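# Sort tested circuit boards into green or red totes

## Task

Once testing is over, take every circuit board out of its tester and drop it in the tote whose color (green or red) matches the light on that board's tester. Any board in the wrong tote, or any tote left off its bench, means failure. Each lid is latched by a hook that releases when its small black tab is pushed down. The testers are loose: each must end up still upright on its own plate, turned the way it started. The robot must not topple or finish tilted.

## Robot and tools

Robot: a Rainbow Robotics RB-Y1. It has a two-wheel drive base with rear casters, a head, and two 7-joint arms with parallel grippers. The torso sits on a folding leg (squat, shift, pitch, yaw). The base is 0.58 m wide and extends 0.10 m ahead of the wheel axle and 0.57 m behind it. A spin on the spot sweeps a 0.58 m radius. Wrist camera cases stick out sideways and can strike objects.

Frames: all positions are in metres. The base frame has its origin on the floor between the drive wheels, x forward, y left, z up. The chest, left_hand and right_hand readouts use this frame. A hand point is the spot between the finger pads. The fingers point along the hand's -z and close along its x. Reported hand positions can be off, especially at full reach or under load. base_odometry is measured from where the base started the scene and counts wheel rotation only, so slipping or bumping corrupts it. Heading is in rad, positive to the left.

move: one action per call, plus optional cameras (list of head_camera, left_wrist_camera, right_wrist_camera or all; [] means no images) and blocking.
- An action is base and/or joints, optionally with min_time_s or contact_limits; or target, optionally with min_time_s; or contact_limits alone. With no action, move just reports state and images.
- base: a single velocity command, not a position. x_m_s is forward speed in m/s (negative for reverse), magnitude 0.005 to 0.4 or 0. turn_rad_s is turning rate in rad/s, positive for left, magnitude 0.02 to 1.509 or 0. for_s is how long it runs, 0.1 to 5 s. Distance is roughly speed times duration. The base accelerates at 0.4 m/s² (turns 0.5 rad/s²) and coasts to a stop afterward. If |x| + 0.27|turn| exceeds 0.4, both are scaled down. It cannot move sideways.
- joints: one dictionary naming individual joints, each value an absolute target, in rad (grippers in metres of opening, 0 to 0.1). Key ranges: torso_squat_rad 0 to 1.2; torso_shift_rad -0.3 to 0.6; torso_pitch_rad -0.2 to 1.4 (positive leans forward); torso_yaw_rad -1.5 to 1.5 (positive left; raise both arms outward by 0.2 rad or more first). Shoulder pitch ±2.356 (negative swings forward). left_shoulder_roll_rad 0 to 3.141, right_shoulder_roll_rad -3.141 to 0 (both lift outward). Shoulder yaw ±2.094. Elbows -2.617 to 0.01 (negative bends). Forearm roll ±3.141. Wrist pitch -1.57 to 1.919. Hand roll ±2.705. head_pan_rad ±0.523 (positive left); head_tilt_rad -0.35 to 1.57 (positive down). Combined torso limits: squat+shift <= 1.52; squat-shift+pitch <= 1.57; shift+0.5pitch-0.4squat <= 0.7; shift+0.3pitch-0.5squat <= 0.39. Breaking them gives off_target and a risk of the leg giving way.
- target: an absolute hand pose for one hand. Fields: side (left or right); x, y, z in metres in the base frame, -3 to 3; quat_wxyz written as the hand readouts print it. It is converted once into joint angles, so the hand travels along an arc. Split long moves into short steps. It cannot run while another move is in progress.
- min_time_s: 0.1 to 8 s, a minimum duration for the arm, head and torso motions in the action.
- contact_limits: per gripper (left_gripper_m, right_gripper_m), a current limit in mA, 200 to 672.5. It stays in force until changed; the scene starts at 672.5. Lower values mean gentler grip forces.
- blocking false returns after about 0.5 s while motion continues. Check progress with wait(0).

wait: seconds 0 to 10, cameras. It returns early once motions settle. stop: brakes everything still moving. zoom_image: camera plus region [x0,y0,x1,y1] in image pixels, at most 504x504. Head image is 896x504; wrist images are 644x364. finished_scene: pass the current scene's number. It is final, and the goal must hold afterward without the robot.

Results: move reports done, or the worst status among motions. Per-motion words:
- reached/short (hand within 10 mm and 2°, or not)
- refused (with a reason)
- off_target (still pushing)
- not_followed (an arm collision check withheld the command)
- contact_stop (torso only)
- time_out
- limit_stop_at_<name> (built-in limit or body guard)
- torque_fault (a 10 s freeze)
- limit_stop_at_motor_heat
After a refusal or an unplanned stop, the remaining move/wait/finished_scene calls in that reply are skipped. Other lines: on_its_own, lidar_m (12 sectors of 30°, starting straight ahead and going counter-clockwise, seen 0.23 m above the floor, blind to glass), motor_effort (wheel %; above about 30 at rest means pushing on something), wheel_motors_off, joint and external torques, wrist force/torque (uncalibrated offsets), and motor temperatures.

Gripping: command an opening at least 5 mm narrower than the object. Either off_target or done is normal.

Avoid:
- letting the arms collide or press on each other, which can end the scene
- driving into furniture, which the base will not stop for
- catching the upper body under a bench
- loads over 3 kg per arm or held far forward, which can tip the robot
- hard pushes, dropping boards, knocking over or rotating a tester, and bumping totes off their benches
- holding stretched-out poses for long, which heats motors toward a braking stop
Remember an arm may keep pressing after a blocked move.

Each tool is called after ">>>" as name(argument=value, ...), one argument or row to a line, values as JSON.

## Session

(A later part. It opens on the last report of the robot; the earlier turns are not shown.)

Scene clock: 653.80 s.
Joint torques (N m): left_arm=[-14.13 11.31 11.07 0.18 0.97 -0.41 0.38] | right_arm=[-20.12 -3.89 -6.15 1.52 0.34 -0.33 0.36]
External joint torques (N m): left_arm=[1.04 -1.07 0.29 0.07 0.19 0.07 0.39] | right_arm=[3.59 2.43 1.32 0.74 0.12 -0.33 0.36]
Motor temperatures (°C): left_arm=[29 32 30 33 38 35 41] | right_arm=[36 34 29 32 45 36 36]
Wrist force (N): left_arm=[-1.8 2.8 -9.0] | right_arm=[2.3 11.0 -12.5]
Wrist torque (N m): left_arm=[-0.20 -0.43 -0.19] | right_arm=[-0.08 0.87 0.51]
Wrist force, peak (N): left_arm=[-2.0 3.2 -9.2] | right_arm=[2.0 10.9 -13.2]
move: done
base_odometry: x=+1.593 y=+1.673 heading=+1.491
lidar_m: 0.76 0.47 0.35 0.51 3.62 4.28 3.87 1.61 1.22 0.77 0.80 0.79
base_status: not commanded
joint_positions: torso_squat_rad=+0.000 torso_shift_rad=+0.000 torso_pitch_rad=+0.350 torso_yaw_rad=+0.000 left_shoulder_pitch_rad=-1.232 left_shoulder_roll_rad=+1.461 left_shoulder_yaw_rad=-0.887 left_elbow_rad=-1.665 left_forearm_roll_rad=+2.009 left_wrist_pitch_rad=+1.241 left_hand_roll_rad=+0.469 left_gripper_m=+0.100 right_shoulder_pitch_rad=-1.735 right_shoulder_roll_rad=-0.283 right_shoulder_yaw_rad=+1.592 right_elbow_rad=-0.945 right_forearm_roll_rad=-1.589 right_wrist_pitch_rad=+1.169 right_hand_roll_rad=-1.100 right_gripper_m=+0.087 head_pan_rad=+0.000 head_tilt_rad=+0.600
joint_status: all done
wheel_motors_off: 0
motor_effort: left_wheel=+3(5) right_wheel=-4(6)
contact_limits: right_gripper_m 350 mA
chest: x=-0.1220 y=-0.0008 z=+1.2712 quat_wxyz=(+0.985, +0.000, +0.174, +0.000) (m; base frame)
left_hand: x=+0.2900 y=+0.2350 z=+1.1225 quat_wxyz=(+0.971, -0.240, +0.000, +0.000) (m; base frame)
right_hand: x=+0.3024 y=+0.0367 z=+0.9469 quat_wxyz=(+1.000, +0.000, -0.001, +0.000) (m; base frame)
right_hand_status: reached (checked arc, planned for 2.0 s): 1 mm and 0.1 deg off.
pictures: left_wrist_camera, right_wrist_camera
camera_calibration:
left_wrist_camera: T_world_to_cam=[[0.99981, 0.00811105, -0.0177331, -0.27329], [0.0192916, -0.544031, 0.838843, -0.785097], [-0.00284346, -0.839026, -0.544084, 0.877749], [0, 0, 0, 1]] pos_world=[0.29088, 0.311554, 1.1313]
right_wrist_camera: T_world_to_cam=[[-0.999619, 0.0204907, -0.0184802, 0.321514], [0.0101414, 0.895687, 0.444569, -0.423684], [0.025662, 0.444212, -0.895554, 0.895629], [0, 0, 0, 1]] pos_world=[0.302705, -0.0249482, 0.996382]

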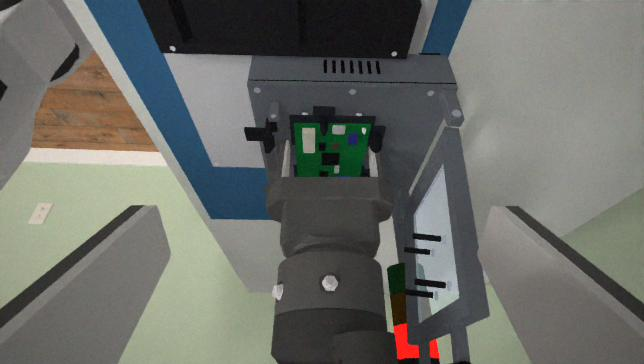

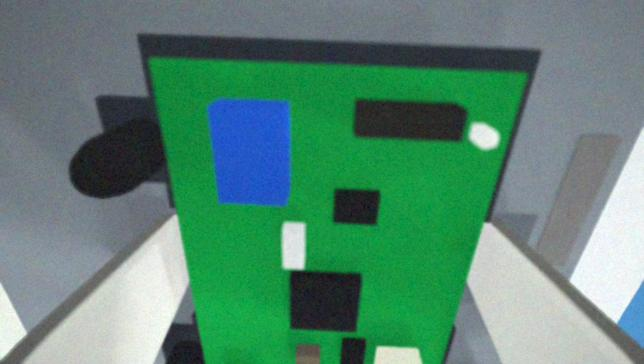

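>>> move(
  target={"side":"right","x":0.3025,"y":0.037,"z":0.937,"quat_wxyz":[1,0,0.0,0]},
  min_time_s=2,
  cameras=["left_wrist_camera","right_wrist_camera"],
)

>>> zoom_image(
  camera="left_wrist_camera",
  region=[220, 60, 500, 260],
)

Scene clock: 661.27 s.
Joint torques (N m): left_arm=[-14.08 11.09 10.94 0.12 0.92 -0.44 0.44] | right_arm=[-19.75 -3.63 -5.86 1.72 0.23 -0.4 0.39]
External joint torques (N m): left_arm=[1.09 -1.28 0.15 0 0.14 0.05 0.45] | right_arm=[3.9 2.47 1.35 0.96 0.01 -0.4 0.39]
Motor temperatures (°C): left_arm=[29 32 30 33 38 35 41] | right_arm=[36 34 29 32 45 36 36]
Wrist force (N): left_arm=[-1.8 2.9 -8.6] | right_arm=[2.4 10.7 -12.6]
Wrist torque (N m): left_arm=[-0.20 -0.42 -0.20] | right_arm=[-0.06 0.88 0.53]
Wrist force, peak (N): left_arm=[-1.9 3.0 -9.2] | right_arm=[1.9 11.1 -13.1]
move: done
base_odometry: x=+1.593 y=+1.673 heading=+1.491
lidar_m: 0.76 0.47 0.35 0.51 3.62 4.29 3.87 1.62 1.22 0.76 0.80 0.79
base_status: not commanded
joint_positions: torso_squat_rad=+0.000 torso_shift_rad=+0.000 torso_pitch_rad=+0.350 torso_yaw_rad=+0.000 left_shoulder_pitch_rad=-1.232 left_shoulder_roll_rad=+1.461 left_shoulder_yaw_rad=-0.887 left_elbow_rad=-1.665 left_forearm_roll_rad=+2.009 left_wrist_pitch_rad=+1.241 left_hand_roll_rad=+0.469 left_gripper_m=+0.100 right_shoulder_pitch_rad=-1.718 right_shoulder_roll_rad=-0.263 right_shoulder_yaw_rad=+1.597 right_elbow_rad=-0.909 right_forearm_roll_rad=-1.585 right_wrist_pitch_rad=+1.156 right_hand_roll_rad=-1.084 right_gripper_m=+0.087 head_pan_rad=+0.000 head_tilt_rad=+0.600
joint_status: all done
wheel_motors_off: 0
motor_effort: left_wheel=+4(5) right_wheel=-4(5)
contact_limits: right_gripper_m 350 mA
chest: x=-0.1220 y=-0.0008 z=+1.2712 quat_wxyz=(+0.985, +0.000, +0.174, +0.000) (m; base frame)
left_hand: x=+0.2900 y=+0.2350 z=+1.1225 quat_wxyz=(+0.971, -0.240, +0.000, +0.000) (m; base frame)
right_hand: x=+0.3025 y=+0.0368 z=+0.9377 quat_wxyz=(+1.000, +0.000, -0.001, +0.000) (m; base frame)
right_hand_status: reached (checked arc, planned for 2.0 s): 1 mm and 0.1 deg off.
pictures: left_wrist_camera, right_wrist_camera
camera_calibration:
left_wrist_camera: T_world_to_cam=[[0.99981, 0.00811126, -0.0177327, -0.273291], [0.0192914, -0.544031, 0.838843, -0.785097], [-0.00284305, -0.839026, -0.544084, 0.877749], [0, 0, 0, 1]] pos_world=[0.29088, 0.311554, 1.1313]
right_wrist_camera: T_world_to_cam=[[-0.999616, 0.0206164, -0.0185397, 0.321512], [0.0102258, 0.895656, 0.444631, -0.419756], [0.0257719, 0.44427, -0.895522, 0.887344], [0, 0, 0, 1]] pos_world=[0.302812, -0.024892, 0.987233]

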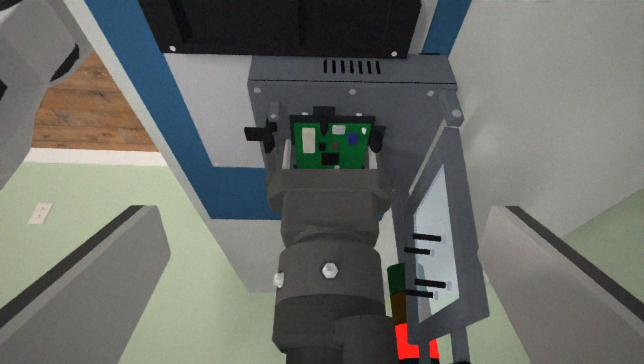

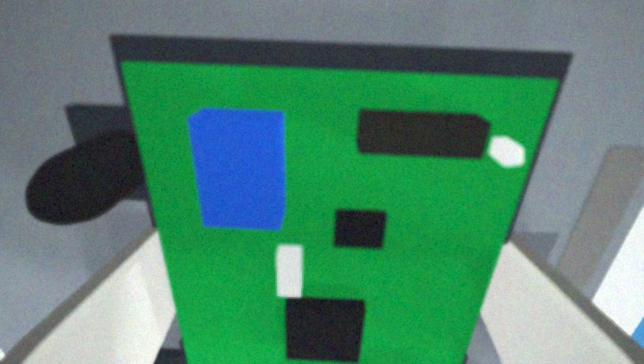

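Scaled by 1.800 from the camera's 644x364 image, which has a finer 920x520 frame.

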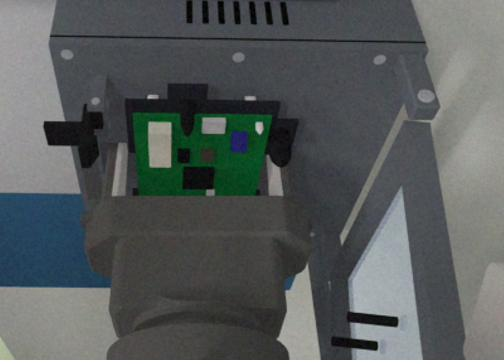

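>>> move(
  joints={"right_gripper_m":0.06},
  cameras=["left_wrist_camera","right_wrist_camera"],
)

>>> move(
  target={"side":"right","x":0.3015,"y":0.037,"z":0.952,"quat_wxyz":[1,0,0.0,0]},
  min_time_s=2,
  cameras=["left_wrist_camera","right_wrist_camera"],
)

>>> zoom_image(
  camera="left_wrist_camera",
  region=[220, 60, 500, 260],
)

Scene clock: 668.33 s.
Joint torques (N m): left_arm=[-14.07 11.19 11.01 0.08 0.88 -0.51 0.35] | right_arm=[-19.8 -3.44 -5.86 0.51 -0.26 0.36 0.43]
External joint torques (N m): left_arm=[1.1 -1.19 0.22 -0.04 0.1 -0.03 0.35] | right_arm=[3.85 2.67 1.34 -0.26 -0.48 0.37 0.44]
Motor temperatures (°C): left_arm=[29 32 30 33 38 35 41] | right_arm=[36 34 29 32 45 36 36]
Wrist force (N): left_arm=[-1.9 3.1 -9.0] | right_arm=[6.6 12.0 -14.2]
Wrist torque (N m): left_arm=[-0.21 -0.43 -0.18] | right_arm=[-0.08 0.88 0.30]
Wrist force, peak (N): left_arm=[-2.0 3.1 -9.2] | right_arm=[7.2 12.4 -14.5]
move: off_target
base_odometry: x=+1.593 y=+1.673 heading=+1.491
lidar_m: 0.76 0.47 0.35 0.50 3.63 4.28 3.87 1.61 1.22 0.76 0.80 0.79
base_status: not commanded
joint_positions: torso_squat_rad=+0.000 torso_shift_rad=+0.000 torso_pitch_rad=+0.350 torso_yaw_rad=+0.000 left_shoulder_pitch_rad=-1.232 left_shoulder_roll_rad=+1.461 left_shoulder_yaw_rad=-0.887 left_elbow_rad=-1.665 left_forearm_roll_rad=+2.009 left_wrist_pitch_rad=+1.241 left_hand_roll_rad=+0.469 left_gripper_m=+0.100 right_shoulder_pitch_rad=-1.718 right_shoulder_roll_rad=-0.263 right_shoulder_yaw_rad=+1.598 right_elbow_rad=-0.909 right_forearm_roll_rad=-1.584 right_wrist_pitch_rad=+1.155 right_hand_roll_rad=-1.084 right_gripper_m=+0.071 head_pan_rad=+0.000 head_tilt_rad=+0.600
joint_status: right_gripper_m off_target (ended at +0.071, target +0.060)
wheel_motors_off: 0
motor_effort: left_wheel=+3(5) right_wheel=-3(5)
contact_limits: right_gripper_m 350 mA
chest: x=-0.1220 y=-0.0008 z=+1.2712 quat_wxyz=(+0.985, +0.000, +0.174, +0.000) (m; base frame)
left_hand: x=+0.2900 y=+0.2350 z=+1.1225 quat_wxyz=(+0.971, -0.240, +0.000, +0.000) (m; base frame)
right_hand: x=+0.3027 y=+0.0367 z=+0.9377 quat_wxyz=(+1.000, +0.000, -0.001, +0.000) (m; base frame)
pictures: left_wrist_camera, right_wrist_camera
camera_calibration:
left_wrist_camera: T_world_to_cam=[[0.99981, 0.00811107, -0.0177467, -0.273287], [0.019303, -0.544031, 0.838843, -0.785094], [-0.00285082, -0.839026, -0.544084, 0.877747], [0, 0, 0, 1]] pos_world=[0.290892, 0.311554, 1.13129]
right_wrist_camera: T_world_to_cam=[[-0.999606, 0.0208165, -0.0188335, 0.321919], [0.0102735, 0.895639, 0.444664, -0.419769], [0.0261244, 0.444295, -0.8955, 0.887222], [0, 0, 0, 1]] pos_world=[0.302926, -0.0249281, 0.987226]

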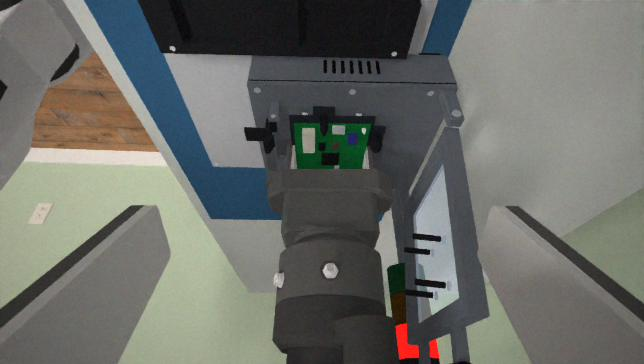

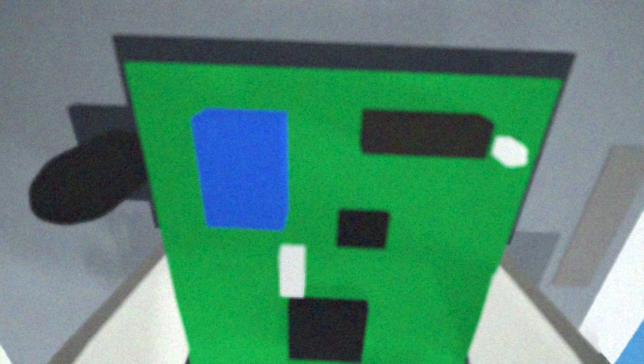

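Scene clock: 670.67 s.
Joint torques (N m): left_arm=[-14.11 11.15 11.05 0.12 0.89 -0.46 0.47] | right_arm=[-22.19 -8.17 -7.67 -0.84 -0.87 2.24 -0.12]
External joint torques (N m): left_arm=[1.06 -1.22 0.26 0.01 0.11 0.03 0.48] | right_arm=[1.53 -1.77 -0.11 -1.63 -1.09 2.24 -0.12]
Motor temperatures (°C): left_arm=[29 32 30 33 38 35 41] | right_arm=[36 34 29 32 45 36 36]
Wrist force (N): left_arm=[-1.7 2.8 -8.9] | right_arm=[9.9 17.2 -18.2]
Wrist torque (N m): left_arm=[-0.17 -0.40 -0.19] | right_arm=[-0.17 1.13 0.31]
Wrist force, peak (N): left_arm=[-1.8 3.4 -9.1] | right_arm=[10.1 17.3 -18.5]
move: done
base_odometry: x=+1.593 y=+1.673 heading=+1.491
lidar_m: 0.76 0.47 0.36 0.51 3.63 4.29 3.87 1.61 1.21 0.77 0.80 0.79
base_status: not commanded
joint_positions: torso_squat_rad=+0.000 torso_shift_rad=+0.000 torso_pitch_rad=+0.350 torso_yaw_rad=+0.000 left_shoulder_pitch_rad=-1.232 left_shoulder_roll_rad=+1.461 left_shoulder_yaw_rad=-0.887 left_elbow_rad=-1.665 left_forearm_roll_rad=+2.009 left_wrist_pitch_rad=+1.241 left_hand_roll_rad=+0.469 left_gripper_m=+0.100 right_shoulder_pitch_rad=-1.744 right_shoulder_roll_rad=-0.289 right_shoulder_yaw_rad=+1.589 right_elbow_rad=-0.957 right_forearm_roll_rad=-1.592 right_wrist_pitch_rad=+1.178 right_hand_roll_rad=-1.106 right_gripper_m=+0.071 head_pan_rad=+0.000 head_tilt_rad=+0.600
joint_status: all done
wheel_motors_off: 0
motor_effort: left_wheel=+4(5) right_wheel=-3(6)
contact_limits: right_gripper_m 350 mA
chest: x=-0.1219 y=-0.0008 z=+1.2712 quat_wxyz=(+0.985, +0.000, +0.174, +0.000) (m; base frame)
left_hand: x=+0.2901 y=+0.2350 z=+1.1225 quat_wxyz=(+0.971, -0.240, +0.000, +0.000) (m; base frame)
right_hand: x=+0.3019 y=+0.0374 z=+0.9514 quat_wxyz=(+1.000, +0.000, +0.000, +0.000) (m; base frame)
right_hand_status: reached (checked arc, planned for 2.0 s): 1 mm and 0.1 deg off.
pictures: left_wrist_camera, right_wrist_camera
camera_calibration:
left_wrist_camera: T_world_to_cam=[[0.999808, 0.00814197, -0.0178386, -0.273255], [0.019397, -0.544028, 0.838843, -0.785068], [-0.00287487, -0.839028, -0.544081, 0.877748], [0, 0, 0, 1]] pos_world=[0.290954, 0.311581, 1.13124]
right_wrist_camera: T_world_to_cam=[[-0.999672, 0.0194823, -0.0166381, 0.319354], [0.010086, 0.896243, 0.443449, -0.425282], [0.0235512, 0.443136, -0.896145, 0.900616], [0, 0, 0, 1]] pos_world=[0.302328, -0.0241612, 1.00099]

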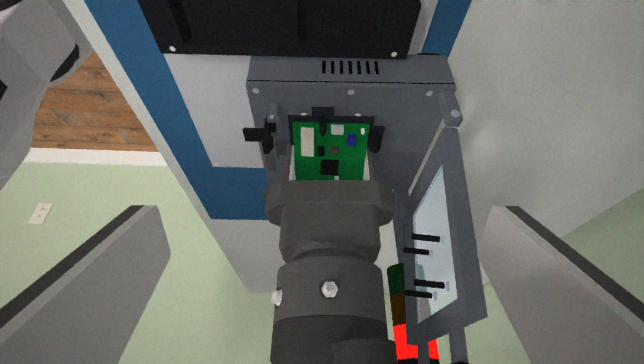

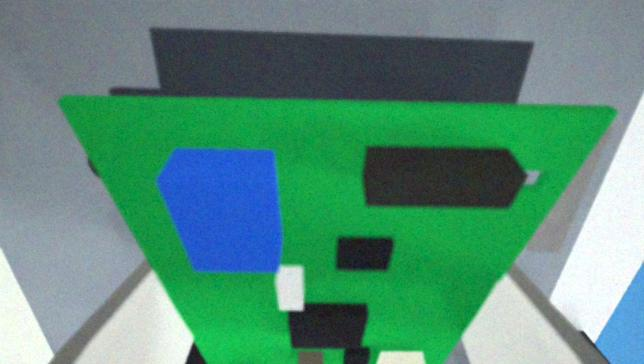

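Scaled by 1.800 from the camera's 644x364 image, which has a finer 920x520 frame.

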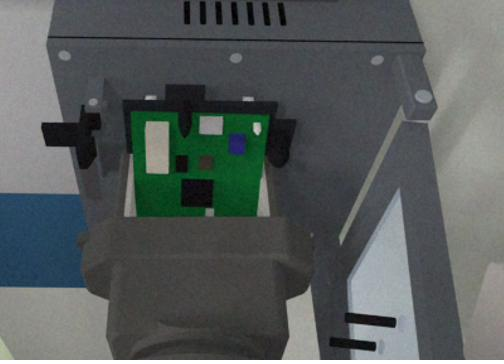

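>>> zoom_image(
  camera="right_wrist_camera",
  region=[0, 0, 504, 364],
)

>>> move(
  target={"side":"right","x":0.3015,"y":0.037,"z":0.962,"quat_wxyz":[1,0,0.0,0]},
  min_time_s=2,
)

>>> zoom_image(
  camera="left_wrist_camera",
  region=[220, 60, 500, 260],
)

Scaled by 1.000.

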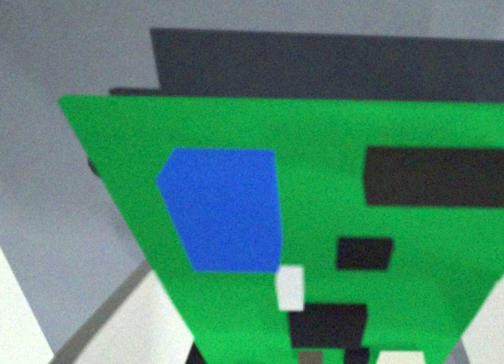

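Scene clock: 680.53 s.
Joint torques (N m): left_arm=[-14.13 11.13 10.89 0.16 0.91 -0.33 0.51] | right_arm=[-24.36 -10.33 -8.55 0.3 -0.5 1.96 -0.25]
External joint torques (N m): left_arm=[1.04 -1.24 0.1 0.05 0.13 0.16 0.52] | right_arm=[-0.59 -3.74 -0.73 -0.5 -0.71 1.96 -0.25]
Motor temperatures (°C): left_arm=[29 32 30 33 38 35 41] | right_arm=[36 34 29 32 45 36 36]
Wrist force (N): left_arm=[-1.7 3.1 -8.8] | right_arm=[6.8 17.3 -21.9]
Wrist torque (N m): left_arm=[-0.22 -0.42 -0.20] | right_arm=[-0.10 0.97 0.49]
Wrist force, peak (N): left_arm=[-1.7 3.0 -9.3] | right_arm=[7.0 18.5 -22.4]
move: done
base_odometry: x=+1.593 y=+1.673 heading=+1.491
lidar_m: 0.76 0.47 0.35 0.51 3.62 4.29 3.87 1.61 1.22 0.77 0.80 0.79
base_status: not commanded
joint_positions: torso_squat_rad=+0.000 torso_shift_rad=+0.000 torso_pitch_rad=+0.350 torso_yaw_rad=+0.000 left_shoulder_pitch_rad=-1.232 left_shoulder_roll_rad=+1.461 left_shoulder_yaw_rad=-0.887 left_elbow_rad=-1.665 left_forearm_roll_rad=+2.009 left_wrist_pitch_rad=+1.241 left_hand_roll_rad=+0.469 left_gripper_m=+0.100 right_shoulder_pitch_rad=-1.762 right_shoulder_roll_rad=-0.310 right_shoulder_yaw_rad=+1.582 right_elbow_rad=-0.994 right_forearm_roll_rad=-1.598 right_wrist_pitch_rad=+1.192 right_hand_roll_rad=-1.123 right_gripper_m=+0.071 head_pan_rad=+0.000 head_tilt_rad=+0.600
joint_status: all done
wheel_motors_off: 0
motor_effort: left_wheel=+3(5) right_wheel=-4(6)
contact_limits: right_gripper_m 350 mA
chest: x=-0.1219 y=-0.0007 z=+1.2712 quat_wxyz=(+0.985, +0.000, +0.174, +0.000) (m; base frame)
left_hand: x=+0.2901 y=+0.2350 z=+1.1224 quat_wxyz=(+0.971, -0.240, +0.000, +0.000) (m; base frame)
right_hand: x=+0.3013 y=+0.0375 z=+0.9614 quat_wxyz=(+1.000, +0.000, +0.000, +0.001) (m; base frame)
right_hand_status: reached (checked arc, planned for 2.0 s): 1 mm and 0.1 deg off.
pictures: head_camera, left_wrist_camera, right_wrist_camera
camera_calibration:
head_camera: T_world_to_cam=[[0.0310486, -0.998754, 0.0390614, -0.0582254], [-0.789181, -0.0484785, -0.612244, 0.921878], [0.613375, -0.0118172, -0.789703, 1.10522], [0, 0, 0, 1]] pos_world=[0.0514208, -0.000400942, 1.43949]
left_wrist_camera: T_world_to_cam=[[0.999806, 0.00816968, -0.0179127, -0.273188], [0.0194743, -0.544019, 0.838847, -0.785048], [-0.00289174, -0.839033, -0.544072, 0.877746], [0, 0, 0, 1]] pos_world=[0.290961, 0.31161, 1.1312]
right_wrist_camera: T_world_to_cam=[[-0.999687, 0.0191587, -0.0160735, 0.318392], [0.0100379, 0.896083, 0.443773, -0.430037], [0.0229053, 0.443473, -0.895995, 0.90958], [0, 0, 0, 1]] pos_world=[0.301775, -0.0241252, 1.01094]

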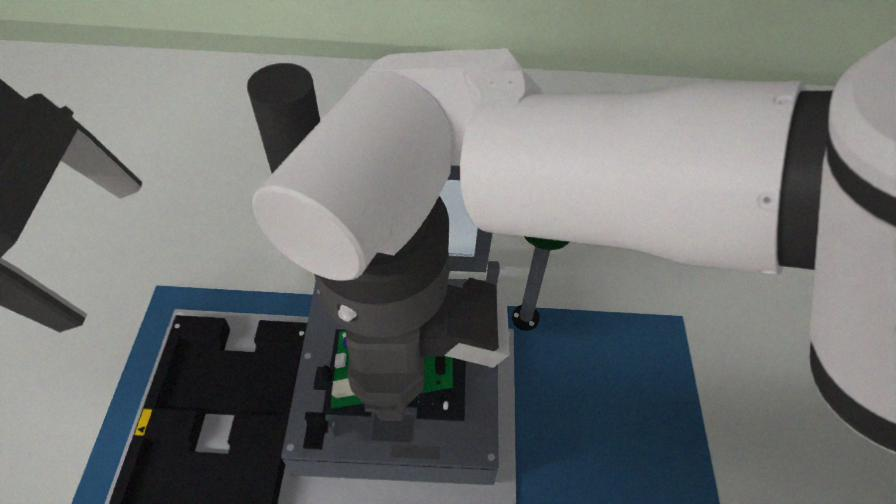

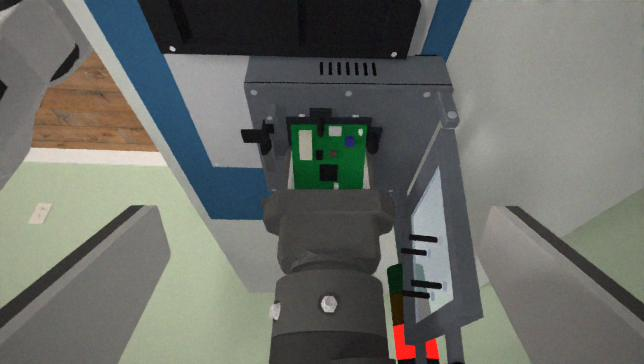

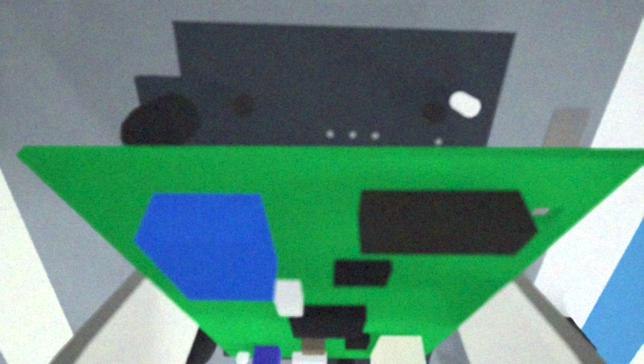

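Scaled by 1.800 from the camera's 644x364 image, which has a finer 920x520 frame.

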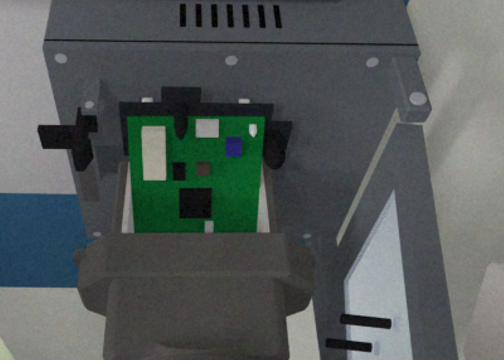

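>>> zoom_image(
  camera="head_camera",
  region=[290, 320, 480, 450],
)

>>> zoom_image(
  camera="left_wrist_camera",
  region=[270, 90, 400, 200],
)

Scaled by 2.653 from the camera's 896x504 image, which has a finer 1280x720 frame.

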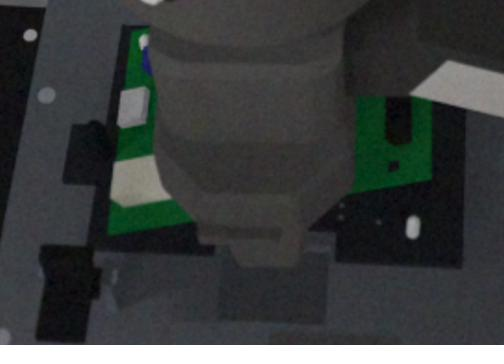

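Scaled by 3.877 from the camera's 644x364 image, which has a finer 920x520 frame.

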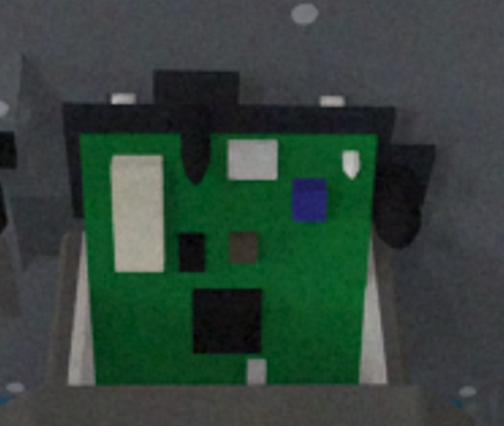

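>>> move(
  target={"side":"right","x":0.3025,"y":0.037,"z":0.938,"quat_wxyz":[1,0,0.0,0]},
  min_time_s=2.5,
  cameras=["left_wrist_camera","right_wrist_camera"],
)

>>> move(
  joints={"right_gripper_m":0.083},
  cameras=["left_wrist_camera","right_wrist_camera"],
)

Scene clock: 695.83 s.
Joint torques (N m): left_arm=[-14.22 11.32 10.89 0.12 0.94 -0.48 0.46] | right_arm=[-19.21 -4.95 -4.35 3.49 2.13 -1.91 0.79]
External joint torques (N m): left_arm=[0.95 -1.05 0.1 0 0.16 0 0.47] | right_arm=[4.45 1.18 2.87 2.72 1.91 -1.9 0.79]
Motor temperatures (°C): left_arm=[29 32 30 33 38 35 41] | right_arm=[37 34 29 32 45 36 36]
Wrist force (N): left_arm=[-1.9 3.0 -8.8] | right_arm=[-8.1 7.9 -0.8]
Wrist torque (N m): left_arm=[-0.22 -0.43 -0.18] | right_arm=[0.04 0.80 0.14]
Wrist force, peak (N): left_arm=[-1.9 3.4 -9.1] | right_arm=[6.8 17.9 -21.9]
move: done
base_odometry: x=+1.593 y=+1.673 heading=+1.491
lidar_m: 0.76 0.47 0.35 0.51 3.63 4.29 3.87 1.61 1.22 0.76 0.80 0.79
base_status: not commanded
joint_positions: torso_squat_rad=+0.000 torso_shift_rad=+0.000 torso_pitch_rad=+0.349 torso_yaw_rad=+0.000 left_shoulder_pitch_rad=-1.232 left_shoulder_roll_rad=+1.461 left_shoulder_yaw_rad=-0.887 left_elbow_rad=-1.665 left_forearm_roll_rad=+2.009 left_wrist_pitch_rad=+1.241 left_hand_roll_rad=+0.469 left_gripper_m=+0.100 right_shoulder_pitch_rad=-1.720 right_shoulder_roll_rad=-0.263 right_shoulder_yaw_rad=+1.596 right_elbow_rad=-0.910 right_forearm_roll_rad=-1.586 right_wrist_pitch_rad=+1.158 right_hand_roll_rad=-1.084 right_gripper_m=+0.071 head_pan_rad=+0.000 head_tilt_rad=+0.600
joint_status: all done
wheel_motors_off: 0
motor_effort: left_wheel=+4(5) right_wheel=-3(5)
contact_limits: right_gripper_m 350 mA
chest: x=-0.1224 y=-0.0008 z=+1.2712 quat_wxyz=(+0.985, +0.000, +0.174, +0.000) (m; base frame)
left_hand: x=+0.2897 y=+0.2349 z=+1.1228 quat_wxyz=(+0.971, -0.240, -0.001, +0.000) (m; base frame)
right_hand: x=+0.3022 y=+0.0372 z=+0.9390 quat_wxyz=(+1.000, +0.001, -0.001, +0.000) (m; base frame)
right_hand_status: reached (checked arc, planned for 2.5 s): 1 mm and 0.1 deg off.
pictures: left_wrist_camera, right_wrist_camera
camera_calibration:
left_wrist_camera: T_world_to_cam=[[0.99982, 0.00802501, -0.0171696, -0.273619], [0.018772, -0.544047, 0.838845, -0.785231], [-0.00260934, -0.839017, -0.5441, 0.877788], [0, 0, 0, 1]] pos_world=[0.290601, 0.311472, 1.13159]
right_wrist_camera: T_world_to_cam=[[-0.999625, 0.0204615, -0.0182222, 0.320902], [0.0102171, 0.895463, 0.445019, -0.420996], [0.0254231, 0.444666, -0.895336, 0.888179], [0, 0, 0, 1]] pos_world=[0.302503, -0.0245226, 0.988417]

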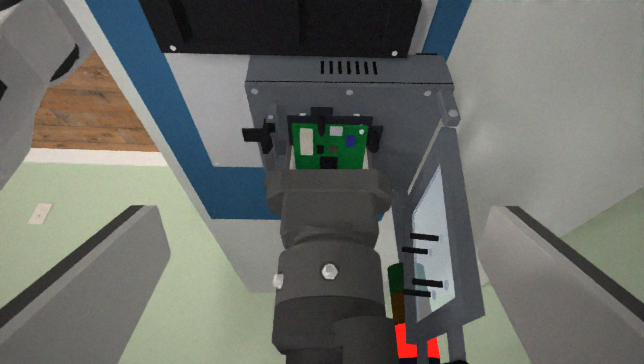

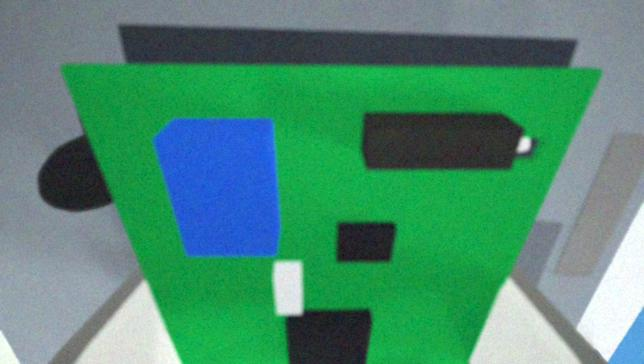

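Scene clock: 696.43 s.
Joint torques (N m): left_arm=[-14.21 11.14 11.05 0.06 0.97 -0.43 0.45] | right_arm=[-20.18 -5.08 -5.71 1.51 0.24 -0.4 0.44]
External joint torques (N m): left_arm=[0.96 -1.23 0.26 -0.06 0.19 0.06 0.46] | right_arm=[3.47 1.04 1.52 0.75 0.02 -0.39 0.44]
Motor temperatures (°C): left_arm=[29 32 30 33 38 35 41] | right_arm=[37 34 29 32 45 36 36]
Wrist force (N): left_arm=[-1.7 3.1 -9.1] | right_arm=[2.0 10.7 -13.1]
Wrist torque (N m): left_arm=[-0.22 -0.41 -0.19] | right_arm=[-0.07 0.81 0.51]
Wrist force, peak (N): left_arm=[-1.9 3.0 -9.2] | right_arm=[2.0 11.1 -13.0]
move: done
base_odometry: x=+1.593 y=+1.673 heading=+1.491
lidar_m: 0.76 0.47 0.35 0.51 3.62 4.28 3.88 1.61 1.22 0.77 0.80 0.79
base_status: not commanded
joint_positions: torso_squat_rad=+0.000 torso_shift_rad=+0.000 torso_pitch_rad=+0.350 torso_yaw_rad=+0.000 left_shoulder_pitch_rad=-1.232 left_shoulder_roll_rad=+1.461 left_shoulder_yaw_rad=-0.887 left_elbow_rad=-1.665 left_forearm_roll_rad=+2.009 left_wrist_pitch_rad=+1.241 left_hand_roll_rad=+0.469 left_gripper_m=+0.100 right_shoulder_pitch_rad=-1.719 right_shoulder_roll_rad=-0.263 right_shoulder_yaw_rad=+1.597 right_elbow_rad=-0.909 right_forearm_roll_rad=-1.585 right_wrist_pitch_rad=+1.157 right_hand_roll_rad=-1.083 right_gripper_m=+0.083 head_pan_rad=+0.000 head_tilt_rad=+0.600
joint_status: all done
wheel_motors_off: 0
motor_effort: left_wheel=+3(5) right_wheel=-3(4)
contact_limits: right_gripper_m 350 mA
chest: x=-0.1220 y=-0.0008 z=+1.2712 quat_wxyz=(+0.985, +0.000, +0.174, +0.000) (m; base frame)
left_hand: x=+0.2900 y=+0.2349 z=+1.1226 quat_wxyz=(+0.971, -0.240, +0.000, +0.000) (m; base frame)
right_hand: x=+0.3025 y=+0.0370 z=+0.9385 quat_wxyz=(+1.000, +0.000, -0.001, +0.000) (m; base frame)
pictures: left_wrist_camera, right_wrist_camera
camera_calibration:
left_wrist_camera: T_world_to_cam=[[0.999813, 0.00806028, -0.0176023, -0.273392], [0.0191542, -0.544049, 0.838835, -0.785135], [-0.00281528, -0.839015, -0.544101, 0.877749], [0, 0, 0, 1]] pos_world=[0.29085, 0.311496, 1.13137]
right_wrist_camera: T_world_to_cam=[[-0.999623, 0.0205129, -0.0182654, 0.32126], [0.0102514, 0.895593, 0.444756, -0.420449], [0.0254816, 0.444401, -0.895465, 0.887981], [0, 0, 0, 1]] pos_world=[0.302822, -0.0246589, 0.988022]

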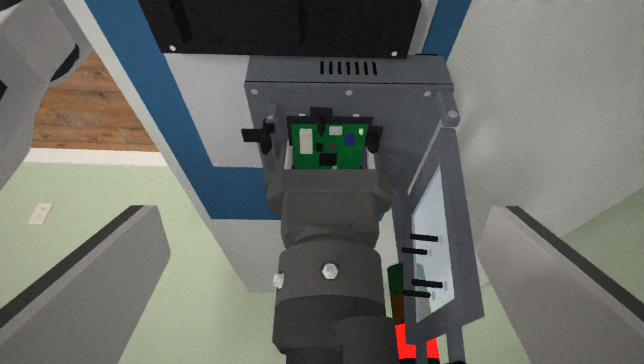

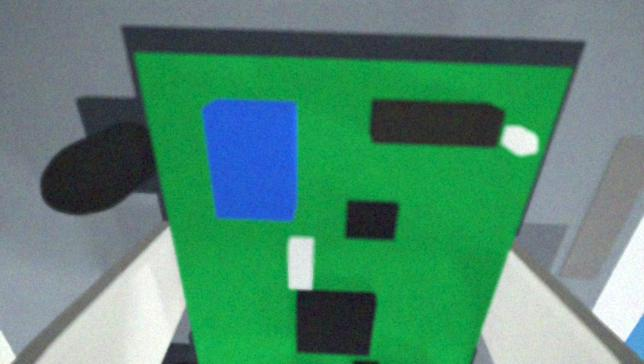

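>>> move(
  target={"side":"right","x":0.3025,"y":0.043,"z":0.934,"quat_wxyz":[1,0,0.0,0]},
  min_time_s=1.5,
  cameras=[],
)

>>> move(
  joints={"right_gripper_m":0.06},
  contact_limits={"right_gripper_m":560},
  cameras=[],
)

>>> move(
  target={"side":"right","x":0.3020,"y":0.043,"z":0.948,"quat_wxyz":[1,0,0.0,0]},
  min_time_s=2,
  cameras=["left_wrist_camera","right_wrist_camera"],
)

Scene clock: 706.00 s.
Joint torques (N m): left_arm=[-14.09 11.37 10.79 0.15 0.88 -0.48 0.41] | right_arm=[-20.45 7.51 -10.04 -2.93 -1.85 -4.49 1.34]
External joint torques (N m): left_arm=[1.07 -1 0 0.04 0.1 0.01 0.41] | right_arm=[3.2 13.49 -3.15 -3.74 -2.08 -4.49 1.34]
Motor temperatures (°C): left_arm=[29 32 30 33 38 35 41] | right_arm=[37 34 29 32 45 36 36]
Wrist force (N): left_arm=[-2.0 3.1 -9.1] | right_arm=[0.9 -10.0 -4.3]
Wrist torque (N m): left_arm=[-0.21 -0.45 -0.19] | right_arm=[-0.22 0.40 -0.50]
Wrist force, peak (N): left_arm=[-1.7 3.0 -9.2] | right_arm=[2.1 10.9 -13.2]
move: done
base_odometry: x=+1.593 y=+1.673 heading=+1.491
lidar_m: 0.76 0.47 0.35 0.50 3.62 4.29 3.88 1.61 1.22 0.76 0.80 0.79
base_status: not commanded
joint_positions: torso_squat_rad=+0.000 torso_shift_rad=+0.000 torso_pitch_rad=+0.350 torso_yaw_rad=+0.000 left_shoulder_pitch_rad=-1.232 left_shoulder_roll_rad=+1.461 left_shoulder_yaw_rad=-0.887 left_elbow_rad=-1.665 left_forearm_roll_rad=+2.009 left_wrist_pitch_rad=+1.241 left_hand_roll_rad=+0.469 left_gripper_m=+0.100 right_shoulder_pitch_rad=-1.714 right_shoulder_roll_rad=-0.232 right_shoulder_yaw_rad=+1.597 right_elbow_rad=-0.860 right_forearm_roll_rad=-1.587 right_wrist_pitch_rad=+1.156 right_hand_roll_rad=-1.068 right_gripper_m=+0.083 head_pan_rad=+0.000 head_tilt_rad=+0.600
joint_status: all done
wheel_motors_off: 0
motor_effort: left_wheel=+4(5) right_wheel=-4(5)
contact_limits: right_gripper_m 350 mA
chest: x=-0.1220 y=-0.0010 z=+1.2712 quat_wxyz=(+0.985, +0.001, +0.174, +0.000) (m; base frame)
left_hand: x=+0.2900 y=+0.2347 z=+1.1226 quat_wxyz=(+0.971, -0.240, +0.000, +0.000) (m; base frame)
right_hand: x=+0.3039 y=+0.0405 z=+0.9346 quat_wxyz=(+1.000, -0.001, -0.002, -0.002) (m; base frame)
right_hand_status: reached (checked arc, planned for 1.5 s): 3 mm and 0.3 deg off.
pictures: none
No camera images: "cameras" was empty.

Scene clock: 706.73 s.
Joint torques (N m): left_arm=[-14.08 11.19 10.82 0.06 0.92 -0.45 0.37] | right_arm=[-23.08 -0.64 -9.92 0.5 0.29 -3.53 0.57]
External joint torques (N m): left_arm=[1.09 -1.19 0.03 -0.05 0.14 0.04 0.38] | right_arm=[0.53 5.31 -3.03 -0.29 0.07 -3.52 0.57]
Motor temperatures (°C): left_arm=[29 32 30 33 38 35 41] | right_arm=[37 34 29 32 45 36 36]
Wrist force (N): left_arm=[-1.8 3.0 -8.9] | right_arm=[-5.7 -2.1 -8.0]
Wrist torque (N m): left_arm=[-0.21 -0.42 -0.19] | right_arm=[-0.08 0.73 0.31]
Wrist force, peak (N): left_arm=[-1.9 3.2 -9.2] | right_arm=[-7.6 3.5 -13.3]
move: off_target
base_odometry: x=+1.593 y=+1.673 heading=+1.491
lidar_m: 0.76 0.47 0.35 0.50 3.63 4.29 3.88 1.61 1.22 0.77 0.81 0.79
base_status: not commanded
joint_positions: torso_squat_rad=+0.000 torso_shift_rad=+0.000 torso_pitch_rad=+0.350 torso_yaw_rad=+0.000 left_shoulder_pitch_rad=-1.232 left_shoulder_roll_rad=+1.461 left_shoulder_yaw_rad=-0.887 left_elbow_rad=-1.665 left_forearm_roll_rad=+2.009 left_wrist_pitch_rad=+1.241 left_hand_roll_rad=+0.469 left_gripper_m=+0.100 right_shoulder_pitch_rad=-1.714 right_shoulder_roll_rad=-0.230 right_shoulder_yaw_rad=+1.597 right_elbow_rad=-0.861 right_forearm_roll_rad=-1.587 right_wrist_pitch_rad=+1.156 right_hand_roll_rad=-1.068 right_gripper_m=+0.070 head_pan_rad=+0.000 head_tilt_rad=+0.600
joint_status: right_gripper_m off_target (ended at +0.070, target +0.060)
wheel_motors_off: 0
motor_effort: left_wheel=+4(5) right_wheel=-3(4)
contact_limits: right_gripper_m 560 mA
chest: x=-0.1222 y=-0.0009 z=+1.2712 quat_wxyz=(+0.985, +0.001, +0.174, +0.000) (m; base frame)
left_hand: x=+0.2899 y=+0.2348 z=+1.1227 quat_wxyz=(+0.971, -0.240, +0.000, +0.000) (m; base frame)
right_hand: x=+0.3025 y=+0.0417 z=+0.9342 quat_wxyz=(+1.000, +0.000, -0.001, -0.001) (m; base frame)
pictures: none
No camera images: "cameras" was empty.

Scene clock: 709.07 s.
Joint torques (N m): left_arm=[-14.16 11.39 10.85 0.06 0.85 -0.55 0.39] | right_arm=[-24.73 -5.46 -10.08 -0.36 -0.74 -1.05 -0.43]
External joint torques (N m): left_arm=[1.01 -0.98 0.06 -0.05 0.07 -0.07 0.4] | right_arm=[-1.02 0.75 -2.87 -1.18 -0.96 -1.05 -0.43]
Motor temperatures (°C): left_arm=[29 32 30 33 38 35 41] | right_arm=[37 34 29 32 45 36 36]
Wrist force (N): left_arm=[-1.7 2.7 -9.0] | right_arm=[2.1 5.3 -14.5]
Wrist torque (N m): left_arm=[-0.16 -0.42 -0.20] | right_arm=[-0.16 0.82 0.55]
Wrist force, peak (N): left_arm=[-1.6 3.0 -9.3] | right_arm=[-2.8 3.5 -19.4]
move: done
base_odometry: x=+1.593 y=+1.673 heading=+1.491
lidar_m: 0.76 0.46 0.35 0.51 3.63 4.28 3.87 1.61 1.22 0.77 0.80 0.78
base_status: not commanded
joint_positions: torso_squat_rad=+0.000 torso_shift_rad=+0.000 torso_pitch_rad=+0.350 torso_yaw_rad=+0.000 left_shoulder_pitch_rad=-1.232 left_shoulder_roll_rad=+1.461 left_shoulder_yaw_rad=-0.887 left_elbow_rad=-1.665 left_forearm_roll_rad=+2.009 left_wrist_pitch_rad=+1.241 left_hand_roll_rad=+0.469 left_gripper_m=+0.100 right_shoulder_pitch_rad=-1.738 right_shoulder_roll_rad=-0.253 right_shoulder_yaw_rad=+1.588 right_elbow_rad=-0.902 right_forearm_roll_rad=-1.595 right_wrist_pitch_rad=+1.178 right_hand_roll_rad=-1.086 right_gripper_m=+0.070 head_pan_rad=+0.000 head_tilt_rad=+0.600
joint_status: all done
wheel_motors_off: 0
motor_effort: left_wheel=+4(5) right_wheel=-3(4)
contact_limits: right_gripper_m 560 mA
chest: x=-0.1220 y=-0.0009 z=+1.2712 quat_wxyz=(+0.985, +0.001, +0.174, +0.000) (m; base frame)
left_hand: x=+0.2900 y=+0.2348 z=+1.1225 quat_wxyz=(+0.971, -0.240, +0.000, +0.000) (m; base frame)
right_hand: x=+0.3023 y=+0.0427 z=+0.9471 quat_wxyz=(+1.000, -0.001, +0.000, +0.000) (m; base frame)
right_hand_status: reached (checked arc, planned for 2.0 s): 1 mm and 0.1 deg off.
pictures: left_wrist_camera, right_wrist_camera
camera_calibration:
left_wrist_camera: T_world_to_cam=[[0.999811, 0.00795513, -0.0177152, -0.273297], [0.0191914, -0.544133, 0.838779, -0.785101], [-0.00296685, -0.838961, -0.544183, 0.877751], [0, 0, 0, 1]] pos_world=[0.290917, 0.311373, 1.13134]
right_wrist_camera: T_world_to_cam=[[-0.999671, 0.0199422, -0.0161069, 0.319099], [0.0107646, 0.896822, 0.442261, -0.427203], [0.0232647, 0.441942, -0.896742, 0.89508], [0, 0, 0, 1]] pos_world=[0.302769, -0.0188121, 0.99673]

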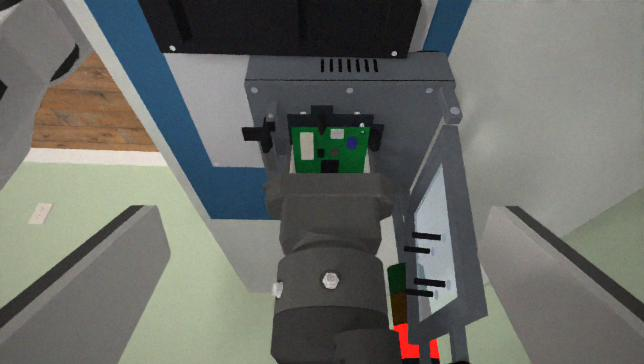

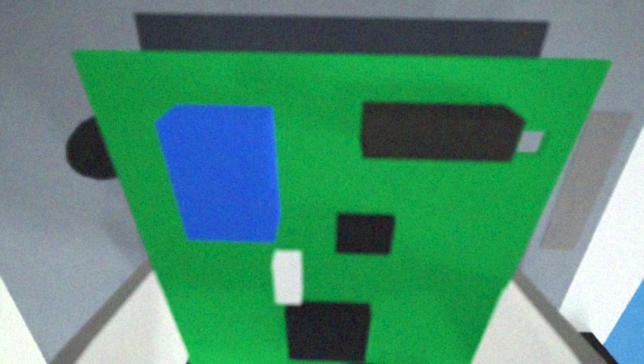

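>>> move(
  target={"side":"right","x":0.3015,"y":0.043,"z":0.985,"quat_wxyz":[1,0,0.0,0]},
  min_time_s=3,
)

Scene clock: 715.60 s.
Joint torques (N m): left_arm=[-14.19 11.06 10.92 0.05 0.92 -0.49 0.45] | right_arm=[-23.2 -8.61 -9.14 0.52 -0.27 0.21 -0.28]
External joint torques (N m): left_arm=[0.97 -1.32 0.14 -0.07 0.14 0 0.45] | right_arm=[0.69 -1.63 -1.03 -0.4 -0.49 0.21 -0.28]
Motor temperatures (°C): left_arm=[29 32 30 33 38 35 41] | right_arm=[37 34 29 32 45 36 36]
Wrist force (N): left_arm=[-1.6 3.2 -8.8] | right_arm=[2.3 10.8 -13.2]
Wrist torque (N m): left_arm=[-0.23 -0.41 -0.20] | right_arm=[-0.08 0.86 0.51]
Wrist force, peak (N): left_arm=[-1.8 3.1 -9.4] | right_arm=[2.1 10.8 -13.5]
move: done
base_odometry: x=+1.593 y=+1.673 heading=+1.491
lidar_m: 0.76 0.47 0.36 0.51 3.63 4.29 3.88 1.61 1.22 0.78 0.80 0.78
base_status: not commanded
joint_positions: torso_squat_rad=+0.000 torso_shift_rad=+0.000 torso_pitch_rad=+0.350 torso_yaw_rad=+0.000 left_shoulder_pitch_rad=-1.232 left_shoulder_roll_rad=+1.461 left_shoulder_yaw_rad=-0.887 left_elbow_rad=-1.665 left_forearm_roll_rad=+2.009 left_wrist_pitch_rad=+1.241 left_hand_roll_rad=+0.469 left_gripper_m=+0.100 right_shoulder_pitch_rad=-1.806 right_shoulder_roll_rad=-0.327 right_shoulder_yaw_rad=+1.561 right_elbow_rad=-1.028 right_forearm_roll_rad=-1.618 right_wrist_pitch_rad=+1.232 right_hand_roll_rad=-1.143 right_gripper_m=+0.070 head_pan_rad=+0.000 head_tilt_rad=+0.600
joint_status: all done
wheel_motors_off: 0
motor_effort: left_wheel=+3(5) right_wheel=-1(4)
contact_limits: right_gripper_m 560 mA
chest: x=-0.1220 y=-0.0009 z=+1.2712 quat_wxyz=(+0.985, +0.001, +0.174, +0.000) (m; base frame)
left_hand: x=+0.2900 y=+0.2349 z=+1.1225 quat_wxyz=(+0.971, -0.240, +0.000, +0.000) (m; base frame)
right_hand: x=+0.3014 y=+0.0432 z=+0.9848 quat_wxyz=(+1.000, +0.000, +0.000, +0.000) (m; base frame)
right_hand_status: reached (checked arc, planned for 3.0 s): 0 mm and 0.1 deg off.
pictures: head_camera, left_wrist_camera, right_wrist_camera
camera_calibration:
head_camera: T_world_to_cam=[[0.0309082, -0.998763, 0.0389575, -0.0582214], [-0.789067, -0.0483062, -0.612405, 0.921993], [0.613529, -0.0118117, -0.789584, 1.10519], [0, 0, 0, 1]] pos_world=[0.0512479, -0.000557256, 1.43954]
left_wrist_camera: T_world_to_cam=[[0.999811, 0.00803888, -0.017715, -0.273297], [0.0192369, -0.544114, 0.838791, -0.785082], [-0.00289604, -0.838973, -0.544165, 0.877779], [0, 0, 0, 1]] pos_world=[0.29089, 0.311456, 1.13134]
right_wrist_camera: T_world_to_cam=[[-0.999677, 0.0196604, -0.0160933, 0.318743], [0.0104873, 0.896239, 0.443447, -0.445351], [0.0231418, 0.443136, -0.896156, 0.92816], [0, 0, 0, 1]] pos_world=[0.301831, -0.0184268, 1.0344]

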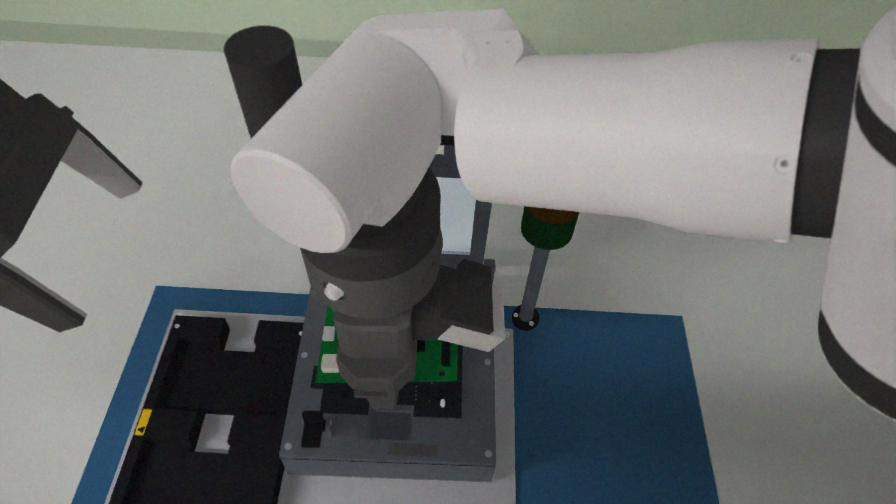

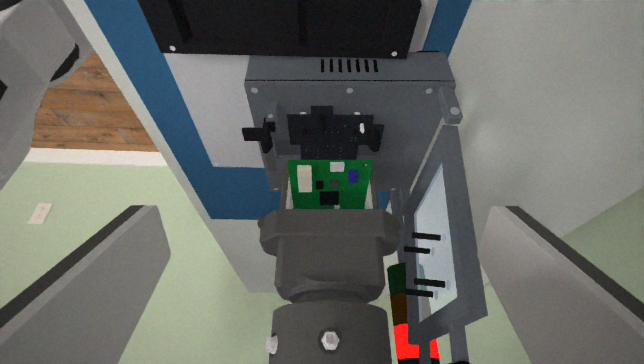

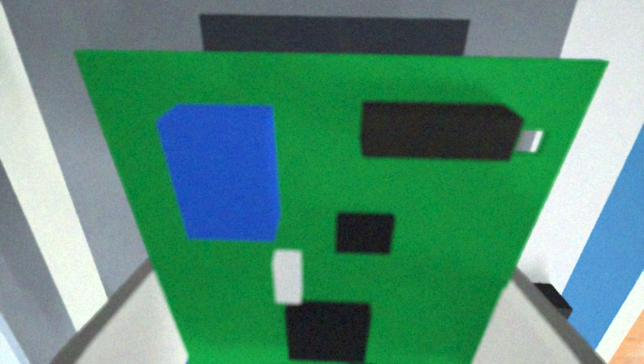

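>>> move(
  target={"side":"right","x":0.28,"y":0.0,"z":1.15,"quat_wxyz":[1,0,0,0]},
  min_time_s=4,
)

Scene clock: 741.43 s.
Joint torques (N m): left_arm=[-13.93 10.87 10.91 0.15 0.85 -0.5 0.48] | right_arm=[-22.44 -9.57 -11.03 1.53 -0.29 0.29 -0.39]
External joint torques (N m): left_arm=[1.24 -1.5 0.12 0.04 0.07 -0.01 0.48] | right_arm=[0.25 -1.55 -0.86 -0.54 -0.52 0.29 -0.39]
Motor temperatures (°C): left_arm=[29 32 30 33 38 35 41] | right_arm=[37 34 29 32 45 36 36]
Wrist force (N): left_arm=[-1.7 2.9 -8.9] | right_arm=[2.5 10.7 -13.3]
Wrist torque (N m): left_arm=[-0.19 -0.42 -0.20] | right_arm=[-0.06 0.89 0.52]
Wrist force, peak (N): left_arm=[-1.8 3.1 -9.3] | right_arm=[2.5 10.6 -13.6]
move: done
base_odometry: x=+1.593 y=+1.673 heading=+1.491
lidar_m: 0.76 0.47 0.35 0.51 3.63 4.28 3.87 1.61 1.21 0.77 0.80 0.79
base_status: not commanded
joint_positions: torso_squat_rad=+0.000 torso_shift_rad=+0.000 torso_pitch_rad=+0.350 torso_yaw_rad=+0.000 left_shoulder_pitch_rad=-1.232 left_shoulder_roll_rad=+1.461 left_shoulder_yaw_rad=-0.887 left_elbow_rad=-1.665 left_forearm_roll_rad=+2.009 left_wrist_pitch_rad=+1.241 left_hand_roll_rad=+0.469 left_gripper_m=+0.100 right_shoulder_pitch_rad=-2.051 right_shoulder_roll_rad=-0.687 right_shoulder_yaw_rad=+1.417 right_elbow_rad=-1.470 right_forearm_roll_rad=-1.789 right_wrist_pitch_rad=+1.473 right_hand_roll_rad=-1.279 right_gripper_m=+0.070 head_pan_rad=+0.000 head_tilt_rad=+0.600
joint_status: all done
wheel_motors_off: 0
motor_effort: left_wheel=+3(5) right_wheel=-1(4)
contact_limits: right_gripper_m 560 mA
chest: x=-0.1220 y=-0.0009 z=+1.2712 quat_wxyz=(+0.985, +0.001, +0.174, +0.000) (m; base frame)
left_hand: x=+0.2900 y=+0.2349 z=+1.1225 quat_wxyz=(+0.971, -0.240, +0.000, +0.000) (m; base frame)
right_hand: x=+0.2800 y=+0.0001 z=+1.1498 quat_wxyz=(+1.000, +0.000, +0.000, +0.000) (m; base frame)
right_hand_status: reached (checked arc, planned for 4.0 s): 0 mm and 0.0 deg off.
pictures: head_camera, left_wrist_camera, right_wrist_camera
camera_calibration:
head_camera: T_world_to_cam=[[0.0309142, -0.998762, 0.0389618, -0.0582221], [-0.789067, -0.0483136, -0.612405, 0.921993], [0.613529, -0.0118115, -0.789584, 1.10519], [0, 0, 0, 1]] pos_world=[0.051248, -0.00055131, 1.43954]
left_wrist_camera: T_world_to_cam=[[0.999811, 0.00804432, -0.0177153, -0.273297], [0.0192401, -0.54411, 0.838793, -0.785083], [-0.00289156, -0.838975, -0.544162, 0.877778], [0, 0, 0, 1]] pos_world=[0.290888, 0.311462, 1.13133]
right_wrist_camera: T_world_to_cam=[[-0.999663, 0.0198667, -0.016689, 0.301534], [0.0104026, 0.896137, 0.443656, -0.479904], [0.0237696, 0.443333, -0.896042, 1.09525], [0, 0, 0, 1]] pos_world=[0.280391, -0.0614933, 1.19934]

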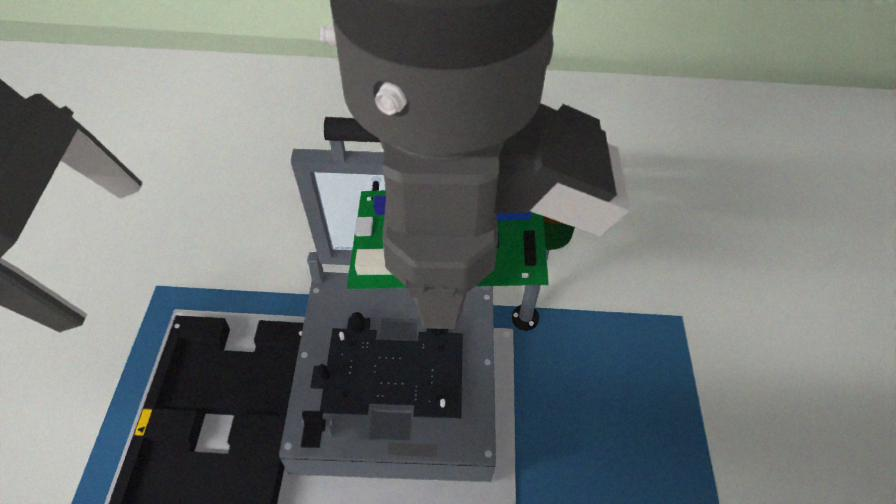

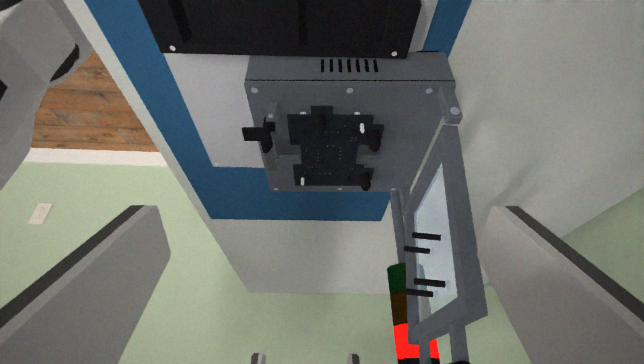

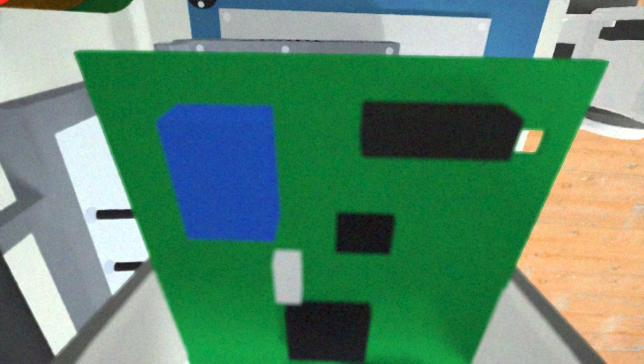

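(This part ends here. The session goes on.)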